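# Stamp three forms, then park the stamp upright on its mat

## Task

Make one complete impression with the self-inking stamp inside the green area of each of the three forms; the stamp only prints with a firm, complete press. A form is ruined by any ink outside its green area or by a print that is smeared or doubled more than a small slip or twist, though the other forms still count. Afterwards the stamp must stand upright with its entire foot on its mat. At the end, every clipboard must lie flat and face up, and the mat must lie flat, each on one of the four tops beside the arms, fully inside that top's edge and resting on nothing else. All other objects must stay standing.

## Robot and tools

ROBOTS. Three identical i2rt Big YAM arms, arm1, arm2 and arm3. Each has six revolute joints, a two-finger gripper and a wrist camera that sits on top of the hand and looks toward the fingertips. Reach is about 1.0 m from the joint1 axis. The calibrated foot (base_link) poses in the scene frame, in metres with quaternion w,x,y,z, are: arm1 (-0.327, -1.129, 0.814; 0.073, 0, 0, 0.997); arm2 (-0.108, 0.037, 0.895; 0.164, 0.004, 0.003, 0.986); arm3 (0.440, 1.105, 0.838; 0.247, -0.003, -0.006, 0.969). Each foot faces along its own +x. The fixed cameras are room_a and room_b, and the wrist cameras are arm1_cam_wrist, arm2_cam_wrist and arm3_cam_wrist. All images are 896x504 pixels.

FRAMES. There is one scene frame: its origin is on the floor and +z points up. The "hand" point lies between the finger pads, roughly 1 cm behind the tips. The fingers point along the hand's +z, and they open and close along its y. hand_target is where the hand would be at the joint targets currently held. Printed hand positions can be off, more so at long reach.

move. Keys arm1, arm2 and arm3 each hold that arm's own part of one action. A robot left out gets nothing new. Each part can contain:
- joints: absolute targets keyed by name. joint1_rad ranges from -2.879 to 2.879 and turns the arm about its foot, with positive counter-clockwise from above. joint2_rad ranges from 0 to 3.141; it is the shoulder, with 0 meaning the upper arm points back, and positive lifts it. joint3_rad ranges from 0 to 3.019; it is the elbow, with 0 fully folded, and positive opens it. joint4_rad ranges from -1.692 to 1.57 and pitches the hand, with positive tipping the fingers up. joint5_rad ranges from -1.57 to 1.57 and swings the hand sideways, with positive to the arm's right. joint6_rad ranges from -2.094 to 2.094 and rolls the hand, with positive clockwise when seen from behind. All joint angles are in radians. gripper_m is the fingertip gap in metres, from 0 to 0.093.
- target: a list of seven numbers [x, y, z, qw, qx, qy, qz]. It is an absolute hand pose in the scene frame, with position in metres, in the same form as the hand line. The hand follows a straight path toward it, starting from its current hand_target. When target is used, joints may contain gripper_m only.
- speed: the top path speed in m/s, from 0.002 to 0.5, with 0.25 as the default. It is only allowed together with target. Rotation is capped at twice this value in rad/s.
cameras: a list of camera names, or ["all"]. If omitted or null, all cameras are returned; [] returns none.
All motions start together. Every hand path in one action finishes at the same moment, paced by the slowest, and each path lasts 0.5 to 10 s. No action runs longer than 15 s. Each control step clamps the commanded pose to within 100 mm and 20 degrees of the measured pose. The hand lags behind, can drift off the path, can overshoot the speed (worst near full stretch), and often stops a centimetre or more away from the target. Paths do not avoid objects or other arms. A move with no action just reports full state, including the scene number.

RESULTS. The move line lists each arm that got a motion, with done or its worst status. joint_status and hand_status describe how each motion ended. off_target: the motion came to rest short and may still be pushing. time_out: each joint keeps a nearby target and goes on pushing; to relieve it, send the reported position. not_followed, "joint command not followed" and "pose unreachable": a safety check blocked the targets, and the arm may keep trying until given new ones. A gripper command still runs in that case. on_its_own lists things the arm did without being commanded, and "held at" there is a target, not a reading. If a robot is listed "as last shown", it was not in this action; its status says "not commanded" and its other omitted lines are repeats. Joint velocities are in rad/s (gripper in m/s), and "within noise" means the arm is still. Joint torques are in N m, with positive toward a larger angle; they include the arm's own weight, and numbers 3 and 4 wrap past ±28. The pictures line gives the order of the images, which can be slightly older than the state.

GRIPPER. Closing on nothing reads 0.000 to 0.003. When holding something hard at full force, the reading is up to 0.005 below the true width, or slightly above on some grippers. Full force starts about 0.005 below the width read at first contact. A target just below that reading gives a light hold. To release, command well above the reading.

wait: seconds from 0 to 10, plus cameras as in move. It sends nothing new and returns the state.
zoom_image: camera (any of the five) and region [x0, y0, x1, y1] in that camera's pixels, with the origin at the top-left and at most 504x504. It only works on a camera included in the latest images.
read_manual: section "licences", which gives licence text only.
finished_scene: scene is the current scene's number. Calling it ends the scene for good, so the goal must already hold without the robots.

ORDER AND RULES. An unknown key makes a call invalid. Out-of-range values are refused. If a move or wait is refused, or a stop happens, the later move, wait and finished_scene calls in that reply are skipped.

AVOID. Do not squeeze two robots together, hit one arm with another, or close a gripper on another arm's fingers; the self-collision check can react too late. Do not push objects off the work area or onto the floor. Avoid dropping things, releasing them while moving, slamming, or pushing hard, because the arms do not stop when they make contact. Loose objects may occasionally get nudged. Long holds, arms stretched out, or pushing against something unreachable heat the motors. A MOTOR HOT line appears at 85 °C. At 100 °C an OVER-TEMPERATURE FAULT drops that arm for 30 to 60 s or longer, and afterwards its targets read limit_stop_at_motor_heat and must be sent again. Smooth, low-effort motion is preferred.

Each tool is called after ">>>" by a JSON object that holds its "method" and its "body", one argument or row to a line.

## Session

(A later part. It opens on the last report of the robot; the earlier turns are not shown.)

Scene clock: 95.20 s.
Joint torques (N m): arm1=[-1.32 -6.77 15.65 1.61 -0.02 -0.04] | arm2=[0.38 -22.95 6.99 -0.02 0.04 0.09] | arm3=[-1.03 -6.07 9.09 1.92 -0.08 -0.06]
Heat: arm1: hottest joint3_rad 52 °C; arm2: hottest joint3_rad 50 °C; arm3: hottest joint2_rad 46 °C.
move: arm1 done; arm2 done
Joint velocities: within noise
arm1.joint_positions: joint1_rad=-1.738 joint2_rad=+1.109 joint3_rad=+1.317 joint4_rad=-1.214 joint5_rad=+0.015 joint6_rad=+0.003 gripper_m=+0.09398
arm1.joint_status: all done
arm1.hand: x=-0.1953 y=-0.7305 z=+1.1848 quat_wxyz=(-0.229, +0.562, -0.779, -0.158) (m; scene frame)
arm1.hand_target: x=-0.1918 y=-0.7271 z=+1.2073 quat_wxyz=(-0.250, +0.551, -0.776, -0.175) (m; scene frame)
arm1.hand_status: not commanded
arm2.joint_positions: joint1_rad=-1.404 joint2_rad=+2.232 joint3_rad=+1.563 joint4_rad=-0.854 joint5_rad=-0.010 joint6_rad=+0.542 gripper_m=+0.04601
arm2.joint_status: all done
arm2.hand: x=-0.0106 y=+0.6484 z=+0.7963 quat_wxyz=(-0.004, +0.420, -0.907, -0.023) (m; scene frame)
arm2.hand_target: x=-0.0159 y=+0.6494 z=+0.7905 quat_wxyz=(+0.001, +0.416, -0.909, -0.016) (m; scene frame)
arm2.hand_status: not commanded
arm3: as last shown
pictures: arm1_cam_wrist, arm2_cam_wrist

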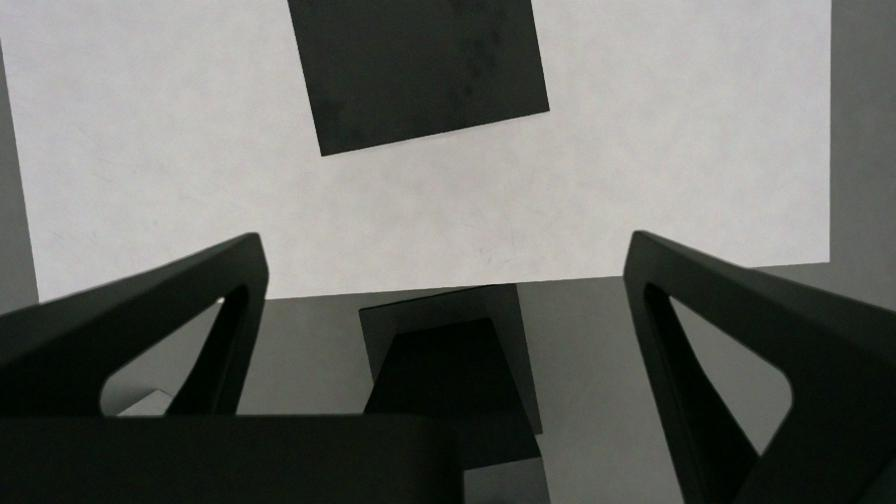

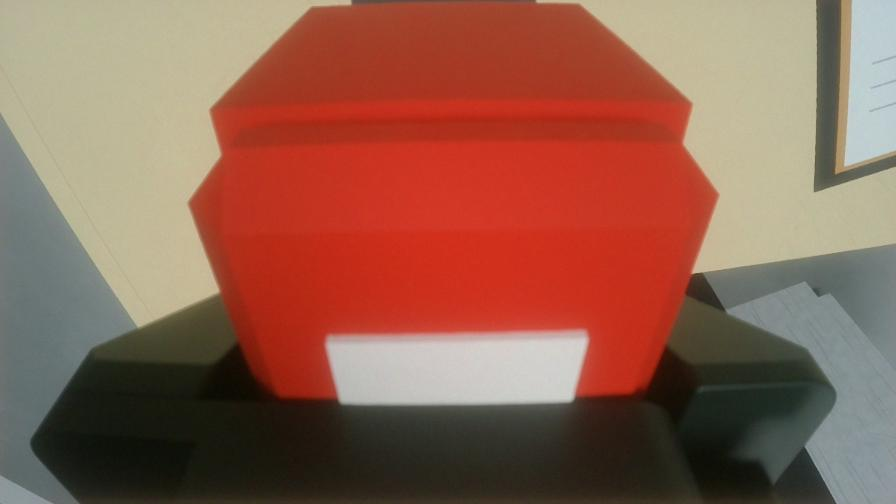

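>>> {"method": "move", "body": {
  "arm1": {"joints":{"joint1_rad":0.5,"joint2_rad":0.9,"joint3_rad":1.3,"joint4_rad":-1.2}},
  "arm2": {"joints":{"joint1_rad":0.0,"joint2_rad":1.7,"joint3_rad":1.6,"joint4_rad":-1.2,"joint6_rad":0.0}},
  "cameras": ["arm2_cam_wrist"]
}}

>>> {"method": "move", "body": {
  "arm2": {"joints":{"joint1_rad":1.812,"joint2_rad":2.0,"joint3_rad":1.65,"joint4_rad":-1.185}},
  "cameras": ["arm2_cam_wrist","room_a","room_b"]
}}

>>> {"method": "zoom_image", "body": {
  "camera": "room_a",
  "region": [420, 150, 600, 290]
}}

>>> {"method": "zoom_image", "body": {
  "camera": "room_b",
  "region": [410, 160, 610, 350]
}}

Scene clock: 98.63 s.
Joint torques (N m): arm1=[-0.5 -2.43 12.41 1.85 0.05 -0.05] | arm2=[-0.15 -19.25 7.91 0.36 0.09 -0.24] | arm3=[-1.44 -5.83 9.05 1.87 -0.09 -0.06]
Heat: arm1: hottest joint3_rad 51 °C; arm2: hottest joint3_rad 50 °C; arm3: hottest joint2_rad 46 °C.
move: arm1 done; arm2 done
Joint velocities: within noise
arm1.joint_positions: joint1_rad=+0.491 joint2_rad=+0.904 joint3_rad=+1.299 joint4_rad=-1.214 joint5_rad=+0.001 joint6_rad=-0.008 gripper_m=+0.09400
arm1.joint_status: all done
arm1.hand: x=-0.6679 y=-1.2500 z=+1.2514 quat_wxyz=(+0.061, +0.916, +0.163, -0.362) (m; scene frame)
arm1.hand_target: x=-0.6681 y=-1.2535 z=+1.2556 quat_wxyz=(+0.066, +0.912, +0.162, -0.370) (m; scene frame)
arm1.hand_status: not commanded
arm2.joint_positions: joint1_rad=+0.002 joint2_rad=+1.697 joint3_rad=+1.601 joint4_rad=-1.185 joint5_rad=-0.005 joint6_rad=+0.018 gripper_m=+0.04592
arm2.joint_status: all done
arm2.hand: x=-0.6624 y=+0.2268 z=+1.1251 quat_wxyz=(-0.017, +0.974, -0.170, -0.148) (m; scene frame)
arm2.hand_target: x=-0.6583 y=+0.2268 z=+1.1214 quat_wxyz=(-0.017, +0.977, -0.163, -0.137) (m; scene frame)
arm2.hand_status: not commanded
arm3: as last shown
pictures: arm2_cam_wrist

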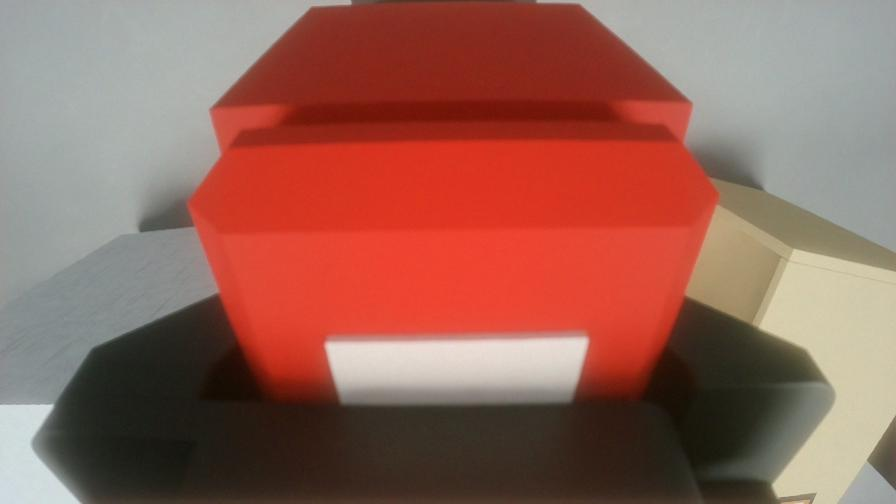

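Scene clock: 100.63 s.
Joint torques (N m): arm1=[-0.5 -2.43 12.4 1.85 0.05 -0.04] | arm2=[-0.32 -25.11 8.1 0.51 0.19 -0.25] | arm3=[-1.26 -6.24 9.02 1.88 -0.09 -0.07]
Heat: arm1: hottest joint3_rad 50 °C; arm2: hottest joint3_rad 50 °C; arm3: hottest joint2_rad 45 °C.
move: arm2 done
Joint velocities: within noise
arm1, arm3: as last shown
arm2.joint_positions: joint1_rad=+1.814 joint2_rad=+2.014 joint3_rad=+1.633 joint4_rad=-1.184 joint5_rad=-0.014 joint6_rad=+0.016 gripper_m=+0.04590
arm2.joint_status: all done
arm2.hand: x=-0.1576 y=-0.5619 z=+0.9535 quat_wxyz=(+0.006, +0.742, +0.670, -0.002) (m; scene frame)
arm2.hand_target: x=-0.1598 y=-0.5691 z=+0.9682 quat_wxyz=(+0.015, +0.738, +0.675, -0.015) (m; scene frame)
arm2.hand_status: not commanded
pictures: arm2_cam_wrist, room_a, room_b

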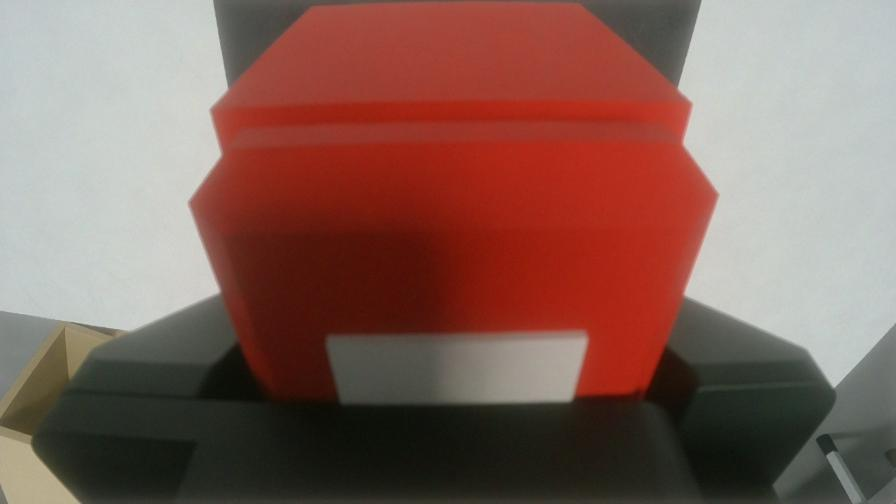

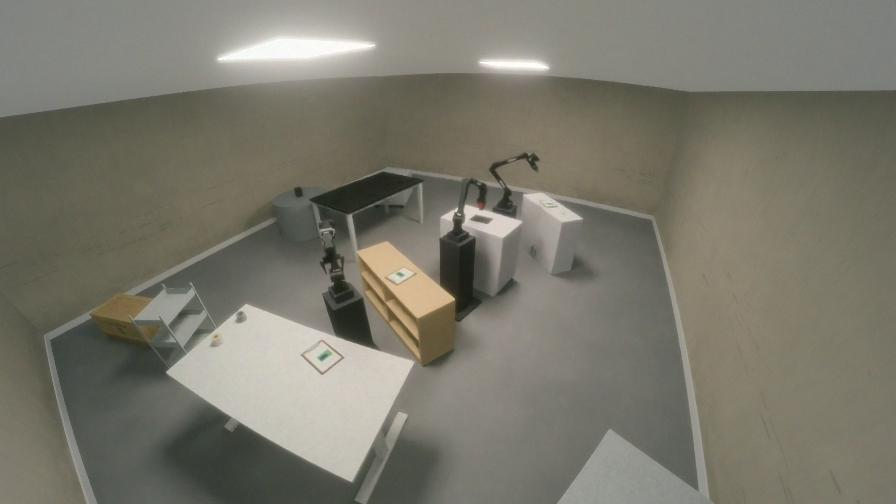

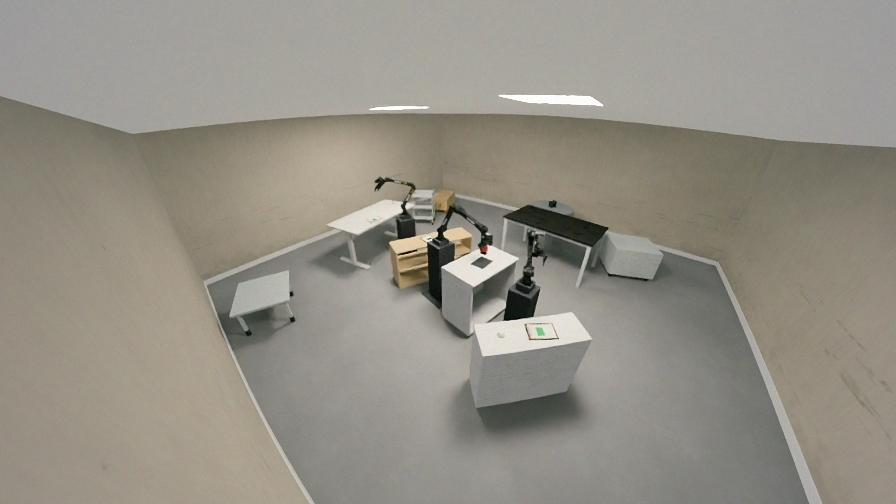

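Scaled by 2.800 from the camera's 896x504 image, which has a finer 1280x720 frame.

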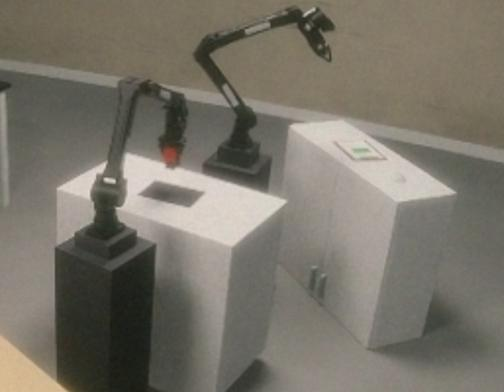

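Scaled by 2.520 from the camera's 896x504 image, which has a finer 1280x720 frame.

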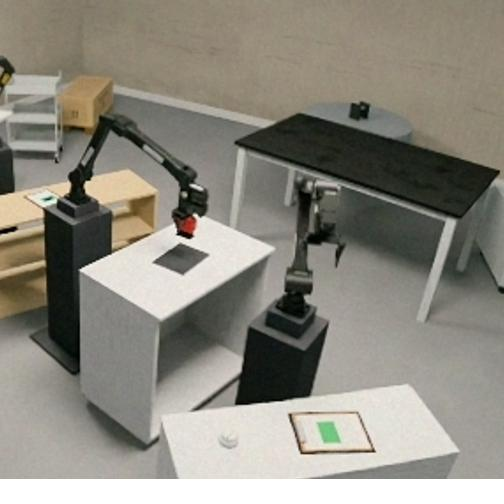

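>>> {"method": "move", "body": {
  "arm2": {"joints":{"joint2_rad":2.10,"joint3_rad":1.582,"joint4_rad":-1.026}},
  "cameras": ["arm2_cam_wrist","room_b"]
}}

>>> {"method": "zoom_image", "body": {
  "camera": "room_b",
  "region": [440, 220, 530, 290]
}}

Scene clock: 101.97 s.
Joint torques (N m): arm1=[-0.5 -2.55 12.41 1.84 0.05 -0.04] | arm2=[-0.09 -23.12 6.83 1.07 0.13 -0.21] | arm3=[-1.38 -6.01 9.09 1.92 -0.07 -0.05]
Heat: arm1: hottest joint3_rad 50 °C; arm2: hottest joint3_rad 49 °C; arm3: hottest joint2_rad 45 °C.
move: arm2 done
Joint velocities: within noise
arm1: as last shown
arm2.joint_positions: joint1_rad=+1.814 joint2_rad=+2.101 joint3_rad=+1.577 joint4_rad=-1.043 joint5_rad=-0.014 joint6_rad=+0.016 gripper_m=+0.04590
arm2.joint_status: all done
arm2.hand: x=-0.1585 y=-0.5643 z=+0.8840 quat_wxyz=(+0.005, +0.742, +0.670, -0.002) (m; scene frame)
arm2.hand_target: x=-0.1607 y=-0.5707 z=+0.8862 quat_wxyz=(+0.012, +0.738, +0.675, -0.011) (m; scene frame)
arm2.hand_status: not commanded
arm3.joint_positions: joint1_rad=-0.291 joint2_rad=+0.998 joint3_rad=+1.314 joint4_rad=-1.005 joint5_rad=-0.005 joint6_rad=-0.010 gripper_m=+0.09292
arm3.joint_status: not commanded
arm3.hand: x=+0.1357 y=+1.4037 z=+1.2867 quat_wxyz=(-0.170, +0.838, -0.341, -0.392) (m; scene frame)
arm3.hand_target: x=+0.1381 y=+1.4068 z=+1.2786 quat_wxyz=(-0.169, +0.839, -0.345, -0.386) (m; scene frame)
arm3.hand_status: not commanded
pictures: arm2_cam_wrist, room_b

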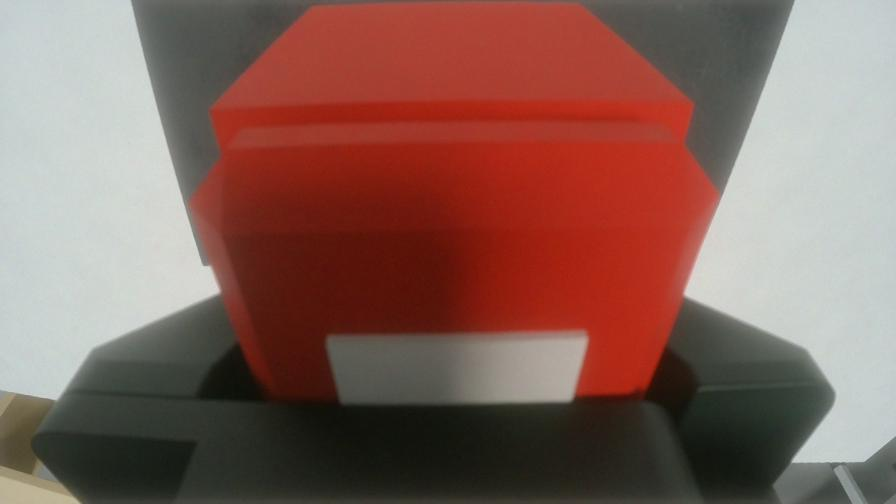

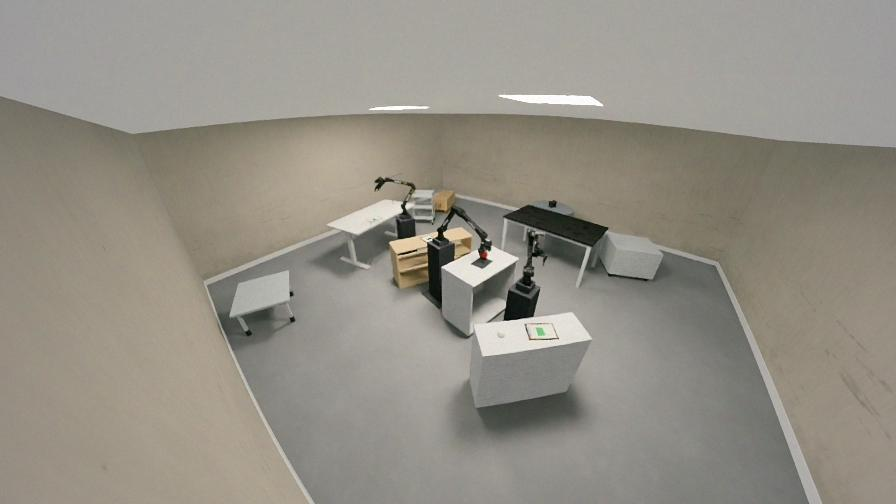

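Scaled by 5.600 from the camera's 896x504 image, which has a finer 1280x720 frame.

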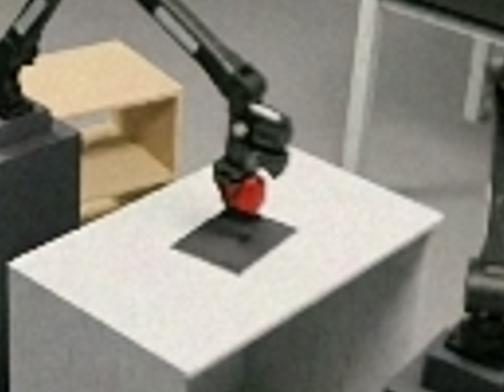

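>>> {"method": "move", "body": {
  "arm2": {"joints":{"joint2_rad":2.152,"joint3_rad":1.56,"joint4_rad":-0.945}},
  "cameras": ["arm2_cam_wrist"]
}}

>>> {"method": "move", "body": {
  "arm2": {"joints":{"joint2_rad":2.19,"joint3_rad":1.552,"joint4_rad":-0.915}},
  "cameras": ["arm2_cam_wrist","room_b"]
}}

>>> {"method": "zoom_image", "body": {
  "camera": "room_b",
  "region": [440, 220, 530, 290]
}}

Scene clock: 103.20 s.
Joint torques (N m): arm1=[-0.5 -2.43 12.41 1.83 0.05 -0.05] | arm2=[-0.91 -22.53 6.04 1.28 0.14 -0.17] | arm3=[-1.08 -6.07 9.02 1.89 -0.08 -0.05]
Heat: arm1: hottest joint3_rad 50 °C; arm2: hottest joint3_rad 49 °C; arm3: hottest joint2_rad 45 °C.
move: arm2 done
Joint velocities: within noise
arm1, arm3: as last shown
arm2.joint_positions: joint1_rad=+1.814 joint2_rad=+2.138 joint3_rad=+1.561 joint4_rad=-0.963 joint5_rad=-0.014 joint6_rad=+0.016 gripper_m=+0.04590
arm2.joint_status: all done
arm2.hand: x=-0.1593 y=-0.5709 z=+0.8573 quat_wxyz=(+0.014, +0.742, +0.670, -0.011) (m; scene frame)
arm2.hand_target: x=-0.1612 y=-0.5726 z=+0.8493 quat_wxyz=(+0.014, +0.738, +0.675, -0.014) (m; scene frame)
arm2.hand_status: not commanded
pictures: arm2_cam_wrist

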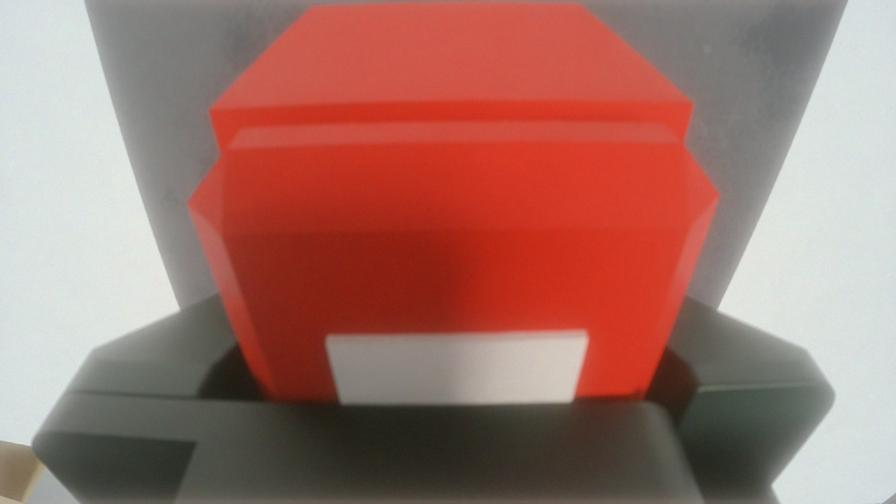

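Scene clock: 104.03 s.
Joint torques (N m): arm1=[-0.5 -2.43 12.44 1.83 0.05 -0.04] | arm2=[-0.79 -21.48 5.82 1.22 0.16 -0.23] | arm3=[-1.26 -5.89 9.03 1.94 -0.11 -0.09]
Heat: arm1: hottest joint3_rad 50 °C; arm2: hottest joint3_rad 49 °C; arm3: hottest joint2_rad 45 °C.
move: arm2 done
Joint velocities: within noise
arm1, arm3: as last shown
arm2.joint_positions: joint1_rad=+1.814 joint2_rad=+2.168 joint3_rad=+1.556 joint4_rad=-0.932 joint5_rad=-0.013 joint6_rad=+0.016 gripper_m=+0.04590
arm2.joint_status: all done
arm2.hand: x=-0.1598 y=-0.5712 z=+0.8386 quat_wxyz=(+0.012, +0.742, +0.670, -0.011) (m; scene frame)
arm2.hand_target: x=-0.1614 y=-0.5687 z=+0.8245 quat_wxyz=(+0.008, +0.738, +0.675, -0.008) (m; scene frame)
arm2.hand_status: not commanded
pictures: arm2_cam_wrist, room_b

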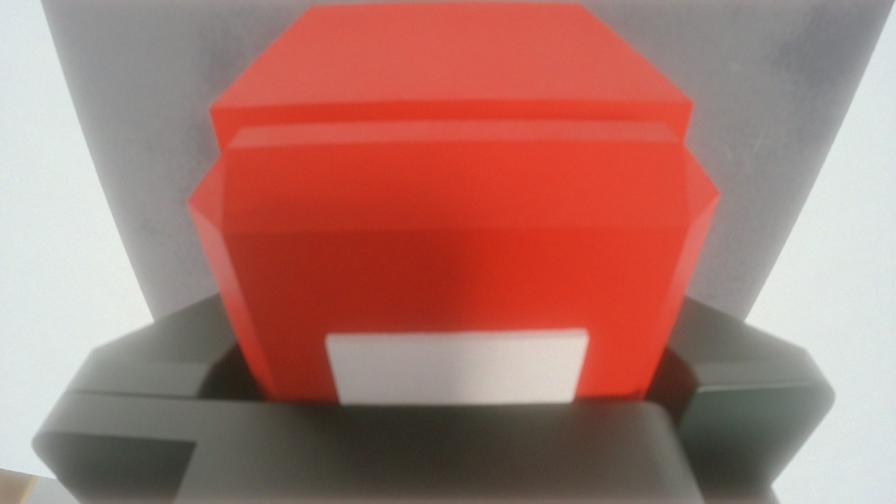

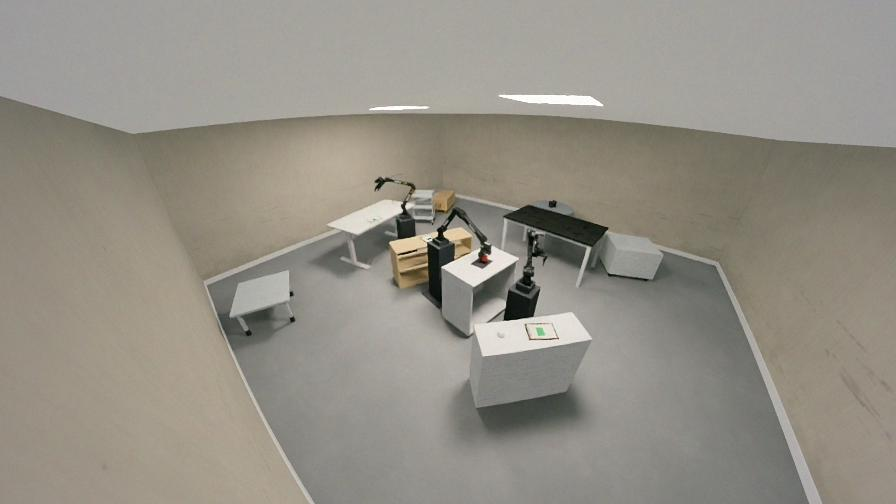

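Scaled by 5.600 from the camera's 896x504 image, which has a finer 1280x720 frame.

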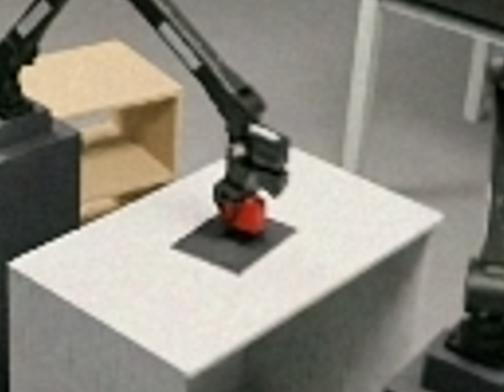

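>>> {"method": "move", "body": {
  "arm2": {"joints":{"joint2_rad":2.208,"joint3_rad":1.545,"joint4_rad":-0.90}},
  "cameras": ["arm2_cam_wrist"]
}}

Scene clock: 104.60 s.
Joint torques (N m): arm1=[-0.44 -2.43 12.41 1.84 0.05 -0.04] | arm2=[0.32 -20.19 5.34 1.85 0.12 -0.27] | arm3=[-1.2 -6.24 9.09 1.84 -0.07 -0.06]
Heat: arm1: hottest joint3_rad 50 °C; arm2: hottest joint3_rad 49 °C; arm3: hottest joint2_rad 45 °C.
move: arm2 done
Joint velocities: within noise
arm1, arm3: as last shown
arm2.joint_positions: joint1_rad=+1.814 joint2_rad=+2.168 joint3_rad=+1.556 joint4_rad=-0.929 joint5_rad=-0.013 joint6_rad=+0.016 gripper_m=+0.04590
arm2.joint_status: all done
arm2.hand: x=-0.1598 y=-0.5716 z=+0.8384 quat_wxyz=(+0.013, +0.742, +0.670, -0.012) (m; scene frame)
arm2.hand_target: x=-0.1612 y=-0.5658 z=+0.8117 quat_wxyz=(+0.005, +0.738, +0.675, -0.005) (m; scene frame)
arm2.hand_status: not commanded
pictures: arm2_cam_wrist

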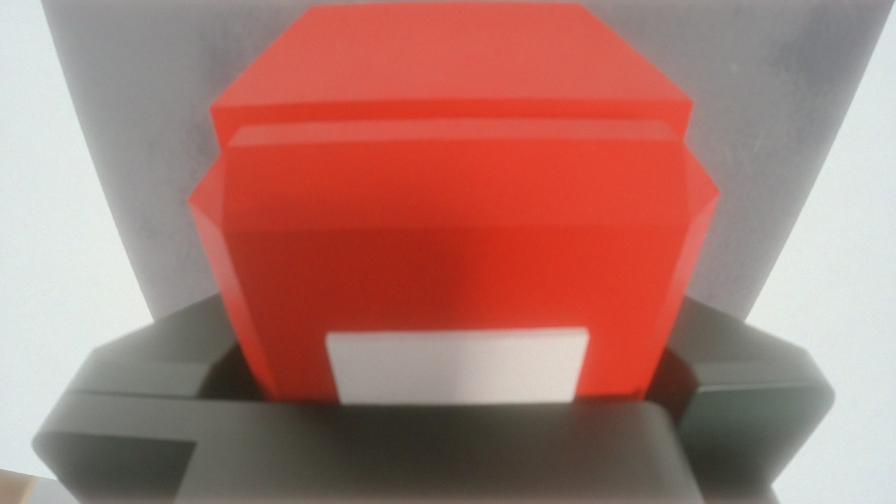

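>>> {"method": "move", "body": {
  "arm2": {"joints":{"gripper_m":0.058}},
  "cameras": []
}}

>>> {"method": "move", "body": {
  "arm2": {"joints":{"gripper_m":0.093}},
  "cameras": ["arm2_cam_wrist"]
}}

>>> {"method": "move", "body": {
  "arm2": {"target":[-0.160,-0.572,0.99,0.012,0.742,0.670,-0.011],"speed":0.15},
  "cameras": ["arm2_cam_wrist"]
}}

>>> {"method": "move", "body": {
  "arm2": {"joints":{"joint1_rad":-0.2,"joint2_rad":1.0,"joint3_rad":1.3,"joint4_rad":-1.2}},
  "cameras": ["room_b"]
}}

>>> {"method": "move", "body": {
  "arm1": {"joints":{"joint1_rad":-1.744,"joint2_rad":0.95,"joint3_rad":1.45,"joint4_rad":-1.35}},
  "cameras": ["arm1_cam_wrist","room_b"]
}}

Scene clock: 105.37 s.
Joint torques (N m): arm1=[-0.44 -2.43 12.42 1.84 0.05 -0.05] | arm2=[0.62 -20.13 5.46 1.16 0.11 -0.21] | arm3=[-1.14 -5.83 9.11 1.88 -0.09 -0.07]
Heat: arm1: hottest joint3_rad 49 °C; arm2: hottest joint3_rad 49 °C; arm3: hottest joint2_rad 45 °C.
move: arm2 done
Joint velocities: within noise
arm1, arm3: as last shown
arm2.joint_positions: joint1_rad=+1.814 joint2_rad=+2.172 joint3_rad=+1.556 joint4_rad=-0.917 joint5_rad=-0.013 joint6_rad=+0.016 gripper_m=+0.05792
arm2.joint_status: all done
arm2.hand: x=-0.1600 y=-0.5739 z=+0.8362 quat_wxyz=(+0.016, +0.742, +0.670, -0.015) (m; scene frame)
arm2.hand_target: x=-0.1612 y=-0.5655 z=+0.8115 quat_wxyz=(+0.005, +0.738, +0.675, -0.005) (m; scene frame)
arm2.hand_status: not commanded
pictures: none
No camera images: "cameras" was empty.

Scene clock: 106.07 s.
Joint torques (N m): arm1=[-0.56 -2.49 12.41 1.83 0.05 -0.05] | arm2=[0.21 -20.19 5.38 1.21 0.07 -0.18] | arm3=[-1.32 -6.01 9.06 1.78 -0.1 -0.06]
Heat: arm1: hottest joint3_rad 49 °C; arm2: hottest joint3_rad 49 °C; arm3: hottest joint2_rad 45 °C.
move: arm2 done
Joint velocities: within noise
arm1, arm3: as last shown
arm2.joint_positions: joint1_rad=+1.805 joint2_rad=+2.171 joint3_rad=+1.556 joint4_rad=-0.917 joint5_rad=+0.001 joint6_rad=+0.027 gripper_m=+0.09287
arm2.joint_status: all done
arm2.hand: x=-0.1678 y=-0.5733 z=+0.8368 quat_wxyz=(+0.011, +0.749, +0.663, -0.020) (m; scene frame)
arm2.hand_target: x=-0.1631 y=-0.5654 z=+0.8117 quat_wxyz=(+0.001, +0.741, +0.671, -0.009) (m; scene frame)
arm2.hand_status: not commanded
pictures: arm2_cam_wrist

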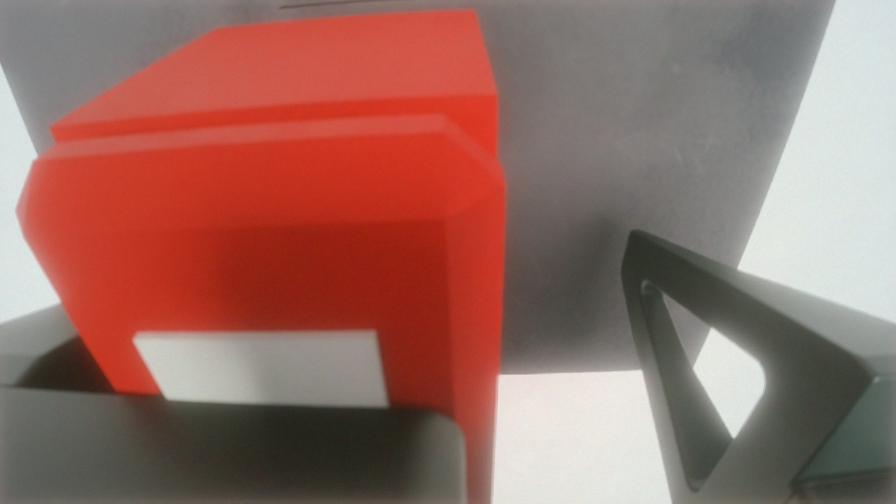

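Scene clock: 108.03 s.
Joint torques (N m): arm1=[-0.56 -2.49 12.41 1.84 0.05 -0.05] | arm2=[0.62 -21.54 9.78 -0.17 -0.12 -0.23] | arm3=[-1.08 -5.95 9.14 1.85 -0.08 -0.06]
Heat: arm1: hottest joint3_rad 49 °C; arm2: hottest joint3_rad 49 °C; arm3: hottest joint2_rad 45 °C.
move: arm2 off_target
Joint velocities: within noise
arm1.joint_positions: joint1_rad=+0.491 joint2_rad=+0.904 joint3_rad=+1.299 joint4_rad=-1.214 joint5_rad=+0.001 joint6_rad=-0.008 gripper_m=+0.09400
arm1.joint_status: not commanded
arm1.hand: x=-0.6679 y=-1.2500 z=+1.2514 quat_wxyz=(+0.061, +0.916, +0.163, -0.362) (m; scene frame)
arm1.hand_target: x=-0.6681 y=-1.2535 z=+1.2556 quat_wxyz=(+0.066, +0.912, +0.162, -0.370) (m; scene frame)
arm1.hand_status: not commanded
arm2.joint_positions: joint1_rad=+1.807 joint2_rad=+1.985 joint3_rad=+1.661 joint4_rad=-1.233 joint5_rad=-0.016 joint6_rad=+0.027 gripper_m=+0.09292
arm2.joint_status: not commanded
arm2.hand: x=-0.1610 y=-0.5619 z=+0.9807 quat_wxyz=(+0.009, +0.748, +0.664, -0.005) (m; scene frame)
arm2.hand_target: x=-0.1586 y=-0.5719 z=+0.9898 quat_wxyz=(+0.015, +0.742, +0.670, -0.009) (m; scene frame)
arm2.hand_status: off_target (0.014 m and 1.3 deg from the pose sent, 0.153 m and 1.5 deg at the start)
arm3.joint_positions: joint1_rad=-0.291 joint2_rad=+0.998 joint3_rad=+1.314 joint4_rad=-1.005 joint5_rad=-0.006 joint6_rad=-0.010 gripper_m=+0.09292
arm3.joint_status: not commanded
arm3.hand: x=+0.1355 y=+1.4035 z=+1.2867 quat_wxyz=(-0.169, +0.838, -0.340, -0.392) (m; scene frame)
arm3.hand_target: x=+0.1379 y=+1.4066 z=+1.2786 quat_wxyz=(-0.168, +0.839, -0.345, -0.386) (m; scene frame)
arm3.hand_status: not commanded
pictures: arm2_cam_wrist

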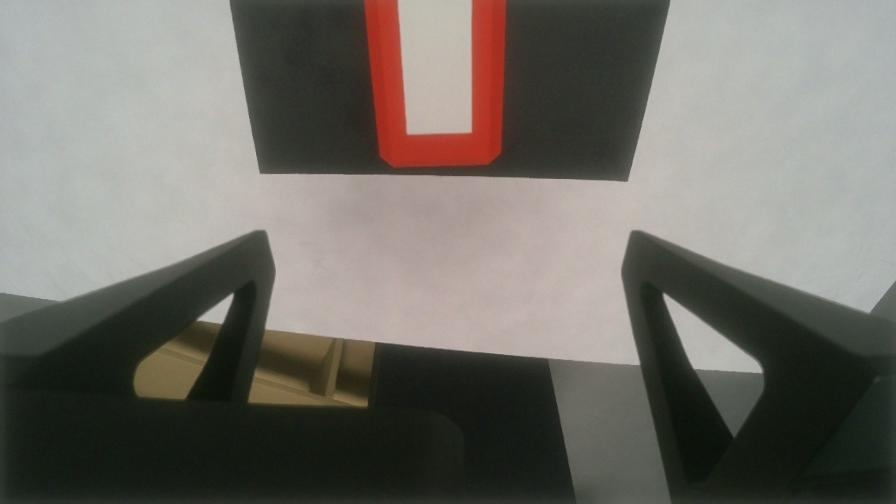

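Scene clock: 110.13 s.
Joint torques (N m): arm1=[-0.5 -2.37 12.4 1.84 0.05 -0.05] | arm2=[-0.21 -5.71 7.77 2.09 -0.06 -0.21] | arm3=[-1.44 -6.12 9.1 1.89 -0.1 -0.08]
Heat: arm1: hottest joint3_rad 49 °C; arm2: hottest joint3_rad 49 °C; arm3: hottest joint2_rad 45 °C.
move: arm2 done
Joint velocities: within noise
arm1, arm3: as last shown
arm2.joint_positions: joint1_rad=-0.191 joint2_rad=+0.993 joint3_rad=+1.307 joint4_rad=-1.208 joint5_rad=-0.010 joint6_rad=+0.025 gripper_m=+0.09294
arm2.joint_status: all done
arm2.hand: x=-0.4427 y=+0.2314 z=+1.3079 quat_wxyz=(-0.073, +0.908, -0.254, -0.326) (m; scene frame)
arm2.hand_target: x=-0.4436 y=+0.2357 z=+1.3033 quat_wxyz=(-0.075, +0.909, -0.252, -0.323) (m; scene frame)
arm2.hand_status: not commanded
pictures: room_b

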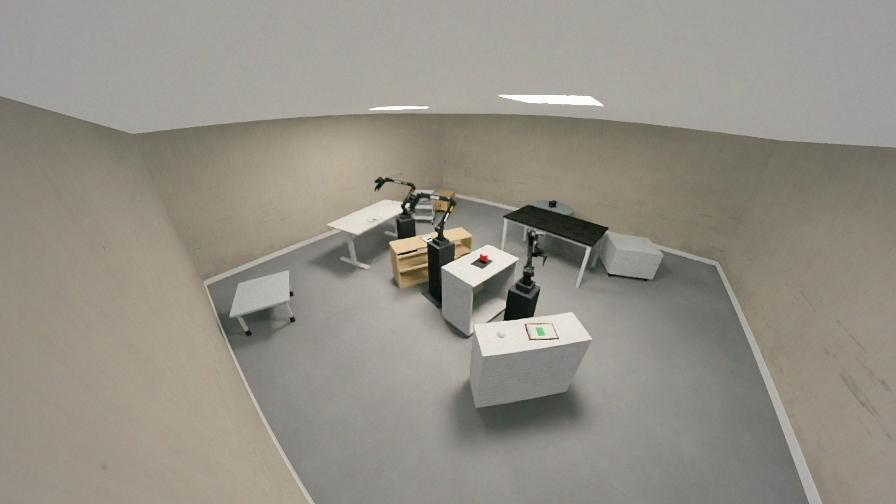

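Scene clock: 112.33 s.
Joint torques (N m): arm1=[-1.79 -2.67 16.18 0.38 -0.01 -0.05] | arm2=[-0.32 -5.3 7.73 2.15 -0.11 -0.17] | arm3=[-1.2 -5.83 9.09 1.8 -0.11 -0.06]
Heat: arm1: hottest joint3_rad 49 °C; arm2: hottest joint3_rad 49 °C; arm3: hottest joint2_rad 45 °C.
move: arm1 done
Joint velocities: within noise
arm1.joint_positions: joint1_rad=-1.735 joint2_rad=+0.951 joint3_rad=+1.404 joint4_rad=-1.327 joint5_rad=+0.013 joint6_rad=+0.003 gripper_m=+0.09400
arm1.joint_status: all done
arm1.hand: x=-0.2154 y=-0.7880 z=+1.2707 quat_wxyz=(-0.279, +0.551, -0.762, -0.196) (m; scene frame)
arm1.hand_target: x=-0.2139 y=-0.7931 z=+1.2901 quat_wxyz=(-0.287, +0.542, -0.763, -0.203) (m; scene frame)
arm1.hand_status: not commanded
arm2, arm3: as last shown
pictures: arm1_cam_wrist, room_b

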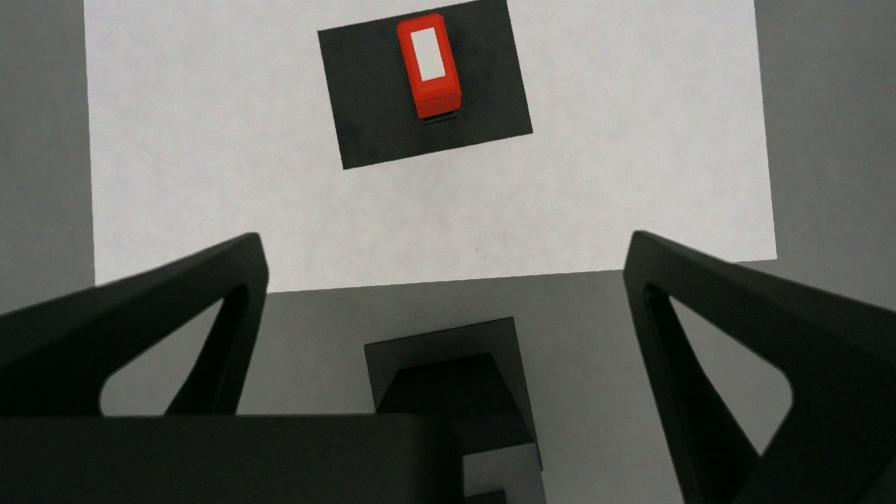

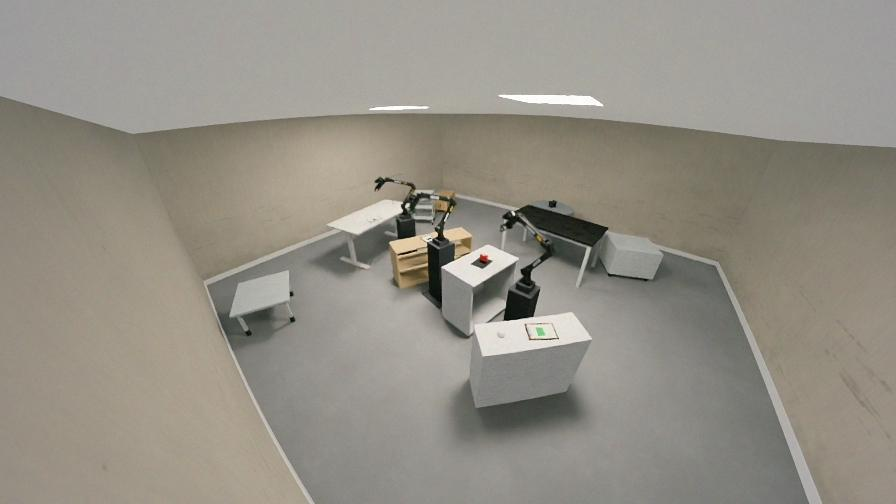

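>>> {"method": "move", "body": {
  "arm1": {"joints":{"joint1_rad":-1.72,"joint2_rad":1.85,"joint3_rad":1.675,"joint4_rad":-1.352,"joint6_rad":-0.18,"gripper_m":0.093}},
  "cameras": ["arm1_cam_wrist"]
}}

Scene clock: 114.37 s.
Joint torques (N m): arm1=[-0.38 -18.49 13.39 -0.4 -0.03 -0.21] | arm2=[-1.14 -5.6 7.65 1.99 -0.11 -0.24] | arm3=[-1.2 -5.95 9.05 1.84 -0.1 -0.07]
Heat: arm1: hottest joint3_rad 49 °C; arm2: hottest joint3_rad 49 °C; arm3: hottest joint2_rad 45 °C.
move: arm1 done
Joint velocities: within noise
arm1.joint_positions: joint1_rad=-1.730 joint2_rad=+1.854 joint3_rad=+1.654 joint4_rad=-1.333 joint5_rad=+0.013 joint6_rad=-0.169 gripper_m=+0.09313
arm1.joint_status: all done
arm1.hand: x=-0.1514 y=-0.5798 z=+0.9672 quat_wxyz=(-0.019, +0.657, -0.754, -0.004) (m; scene frame)
arm1.hand_target: x=-0.1565 y=-0.5757 z=+0.9774 quat_wxyz=(-0.022, +0.665, -0.747, -0.007) (m; scene frame)
arm1.hand_status: not commanded
arm2, arm3: as last shown
pictures: arm1_cam_wrist

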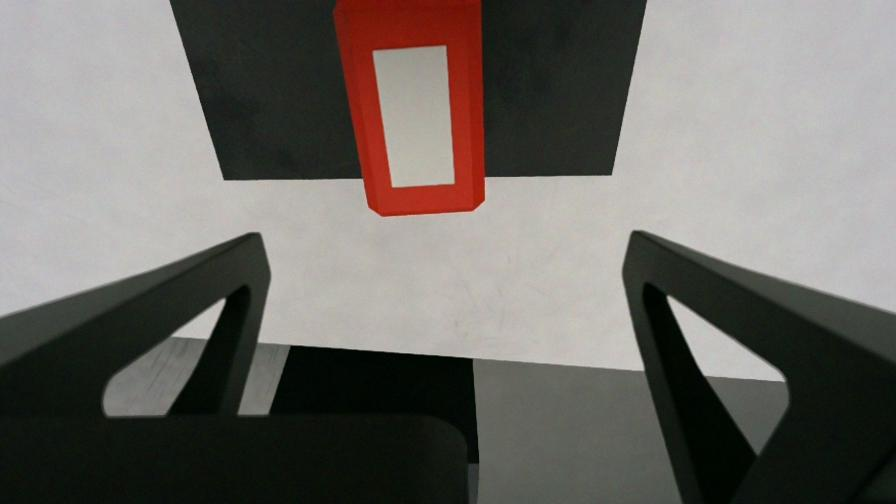

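>>> {"method": "move", "body": {
  "arm1": {"joints":{"joint1_rad":-1.704,"joint2_rad":1.892,"joint3_rad":1.62,"joint4_rad":-1.292,"joint6_rad":-0.235}},
  "cameras": ["arm1_cam_wrist"]
}}

Scene clock: 115.73 s.
Joint torques (N m): arm1=[-0.56 -16.03 11.1 0.85 -0.02 -0.23] | arm2=[-0.32 -5.48 7.68 2.22 -0.14 -0.18] | arm3=[-1.2 -6.42 9.07 1.89 -0.08 -0.06]
Heat: arm1: hottest joint3_rad 49 °C; arm2: hottest joint3_rad 49 °C; arm3: hottest joint2_rad 45 °C.
move: arm1 done
Joint velocities: within noise
arm1.joint_positions: joint1_rad=-1.711 joint2_rad=+1.868 joint3_rad=+1.622 joint4_rad=-1.310 joint5_rad=+0.013 joint6_rad=-0.226 gripper_m=+0.09313
arm1.joint_status: all done
arm1.hand: x=-0.1634 y=-0.5810 z=+0.9478 quat_wxyz=(-0.010, +0.685, -0.728, +0.002) (m; scene frame)
arm1.hand_target: x=-0.1663 y=-0.5762 z=+0.9338 quat_wxyz=(-0.006, +0.692, -0.722, +0.003) (m; scene frame)
arm1.hand_status: not commanded
arm2, arm3: as last shown
pictures: arm1_cam_wrist

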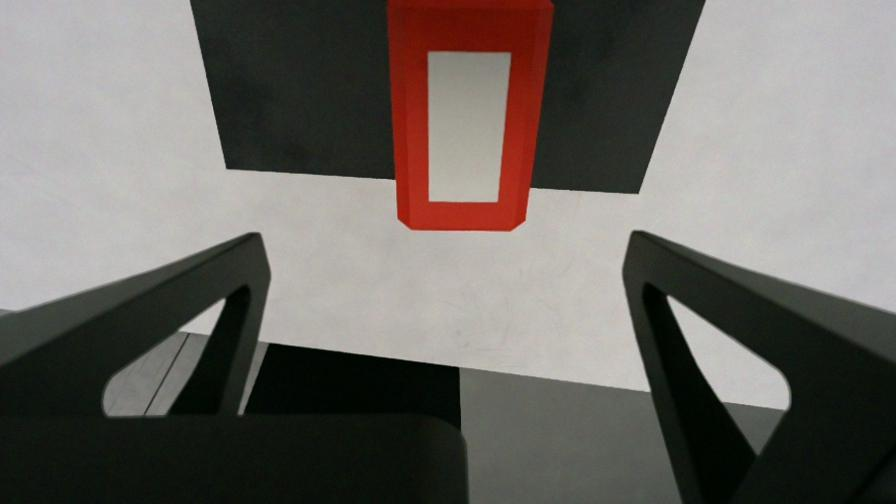

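>>> {"method": "move", "body": {
  "arm1": {"joints":{"joint1_rad":-1.72,"joint2_rad":1.985,"joint3_rad":1.51,"joint4_rad":-1.08}},
  "cameras": ["arm1_cam_wrist"]
}}

Scene clock: 117.00 s.
Joint torques (N m): arm1=[-1.85 -18.9 11.11 0.8 -0.03 -0.21] | arm2=[-0.44 -5.71 7.91 2.19 -0.11 -0.19] | arm3=[-1.08 -6.07 9.14 1.84 -0.09 -0.07]
Heat: arm1: hottest joint3_rad 49 °C; arm2: hottest joint3_rad 49 °C; arm3: hottest joint2_rad 45 °C.
move: arm1 done
Joint velocities: within noise
arm1.joint_positions: joint1_rad=-1.711 joint2_rad=+1.986 joint3_rad=+1.500 joint4_rad=-1.099 joint5_rad=+0.013 joint6_rad=-0.226 gripper_m=+0.09313
arm1.joint_status: all done
arm1.hand: x=-0.1635 y=-0.5815 z=+0.8393 quat_wxyz=(+0.003, +0.685, -0.728, +0.009) (m; scene frame)
arm1.hand_target: x=-0.1561 y=-0.5744 z=+0.8431 quat_wxyz=(-0.010, +0.686, -0.728, +0.001) (m; scene frame)
arm1.hand_status: not commanded
arm2, arm3: as last shown
pictures: arm1_cam_wrist

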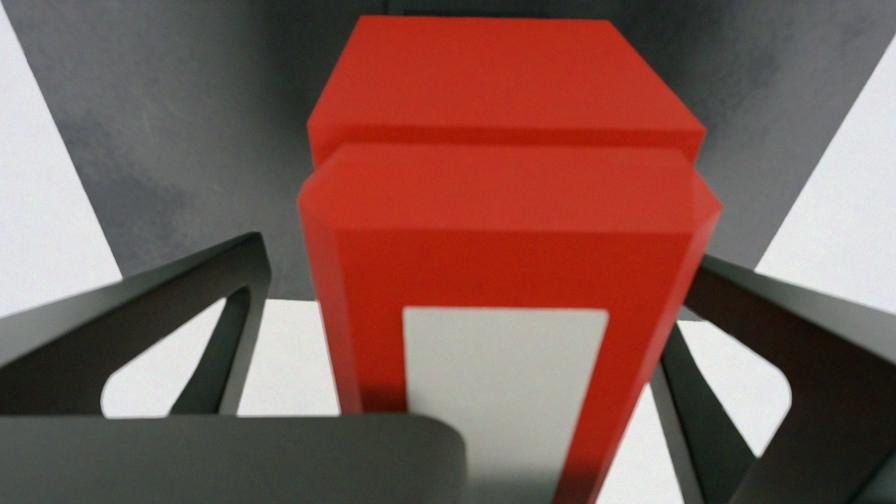

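>>> {"method": "move", "body": {
  "arm1": {"joints":{"joint1_rad":-1.738,"joint2_rad":1.995,"joint3_rad":1.50,"joint4_rad":-1.075}},
  "cameras": ["arm1_cam_wrist"]
}}

Scene clock: 118.10 s.
Joint torques (N m): arm1=[-1.2 -18.08 10.17 0.8 -0.04 -0.2] | arm2=[-0.03 -6.07 7.86 1.99 -0.08 -0.2] | arm3=[-1.32 -6.07 9.03 1.91 -0.09 -0.06]
Heat: arm1: hottest joint3_rad 49 °C; arm2: hottest joint3_rad 49 °C; arm3: hottest joint2_rad 45 °C.
move: arm1 done
Joint velocities: within noise
arm1.joint_positions: joint1_rad=-1.733 joint2_rad=+1.986 joint3_rad=+1.500 joint4_rad=-1.094 joint5_rad=+0.013 joint6_rad=-0.226 gripper_m=+0.09313
arm1.joint_status: all done
arm1.hand: x=-0.1511 y=-0.5842 z=+0.8393 quat_wxyz=(+0.001, +0.677, -0.736, +0.008) (m; scene frame)
arm1.hand_target: x=-0.1476 y=-0.5818 z=+0.8342 quat_wxyz=(-0.003, +0.679, -0.734, +0.005) (m; scene frame)
arm1.hand_status: not commanded
arm2, arm3: as last shown
pictures: arm1_cam_wrist

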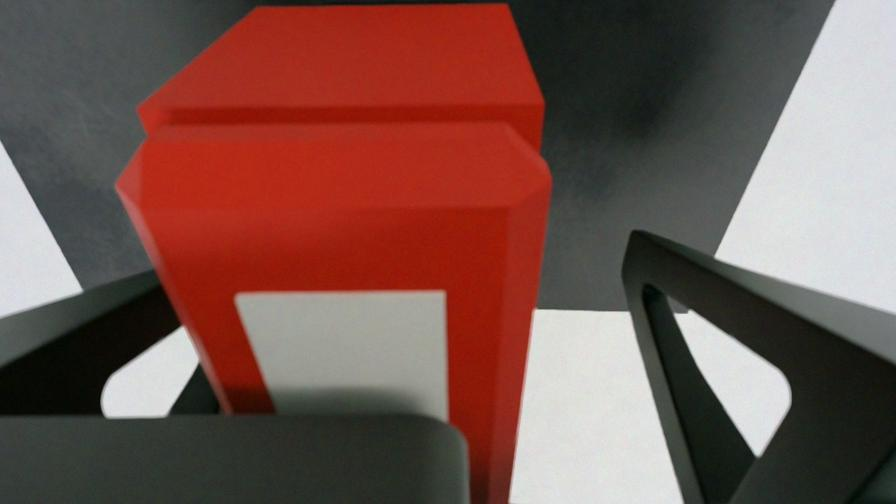

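>>> {"method": "move", "body": {
  "arm1": {"joints":{"joint1_rad":-1.714,"joint2_rad":2.01,"joint3_rad":1.49,"joint4_rad":-1.06}},
  "cameras": ["arm1_cam_wrist"]
}}

Scene clock: 119.00 s.
Joint torques (N m): arm1=[-0.21 -16.73 9.84 0.84 -0.03 -0.21] | arm2=[-0.67 -5.66 7.83 2.06 -0.09 -0.24] | arm3=[-1.08 -6.01 8.96 1.87 -0.07 -0.06]
Heat: arm1: hottest joint3_rad 48 °C; arm2: hottest joint3_rad 49 °C; arm3: hottest joint2_rad 45 °C.
move: arm1 done
Joint velocities: within noise
arm1.joint_positions: joint1_rad=-1.724 joint2_rad=+1.986 joint3_rad=+1.494 joint4_rad=-1.077 joint5_rad=+0.013 joint6_rad=-0.226 gripper_m=+0.09313
arm1.joint_status: all done
arm1.hand: x=-0.1555 y=-0.5814 z=+0.8371 quat_wxyz=(-0.004, +0.680, -0.733, +0.006) (m; scene frame)
arm1.hand_target: x=-0.1613 y=-0.5795 z=+0.8225 quat_wxyz=(+0.001, +0.688, -0.726, +0.007) (m; scene frame)
arm1.hand_status: not commanded
arm2, arm3: as last shown
pictures: arm1_cam_wrist

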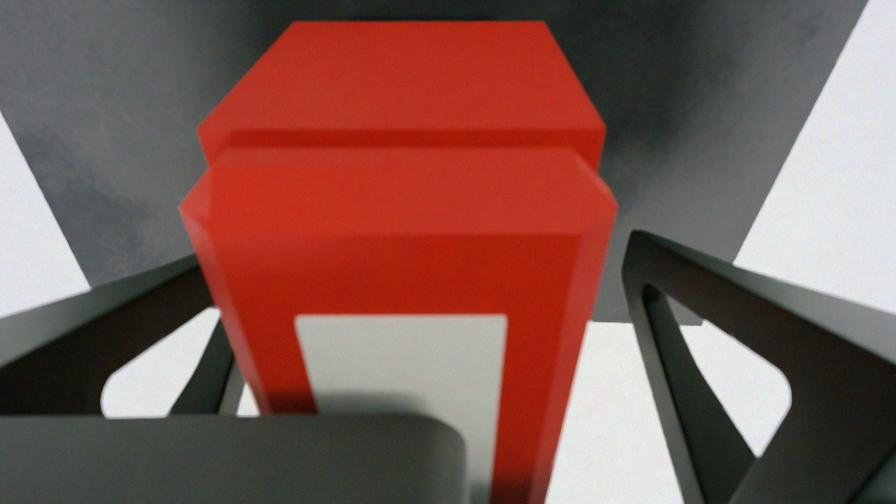

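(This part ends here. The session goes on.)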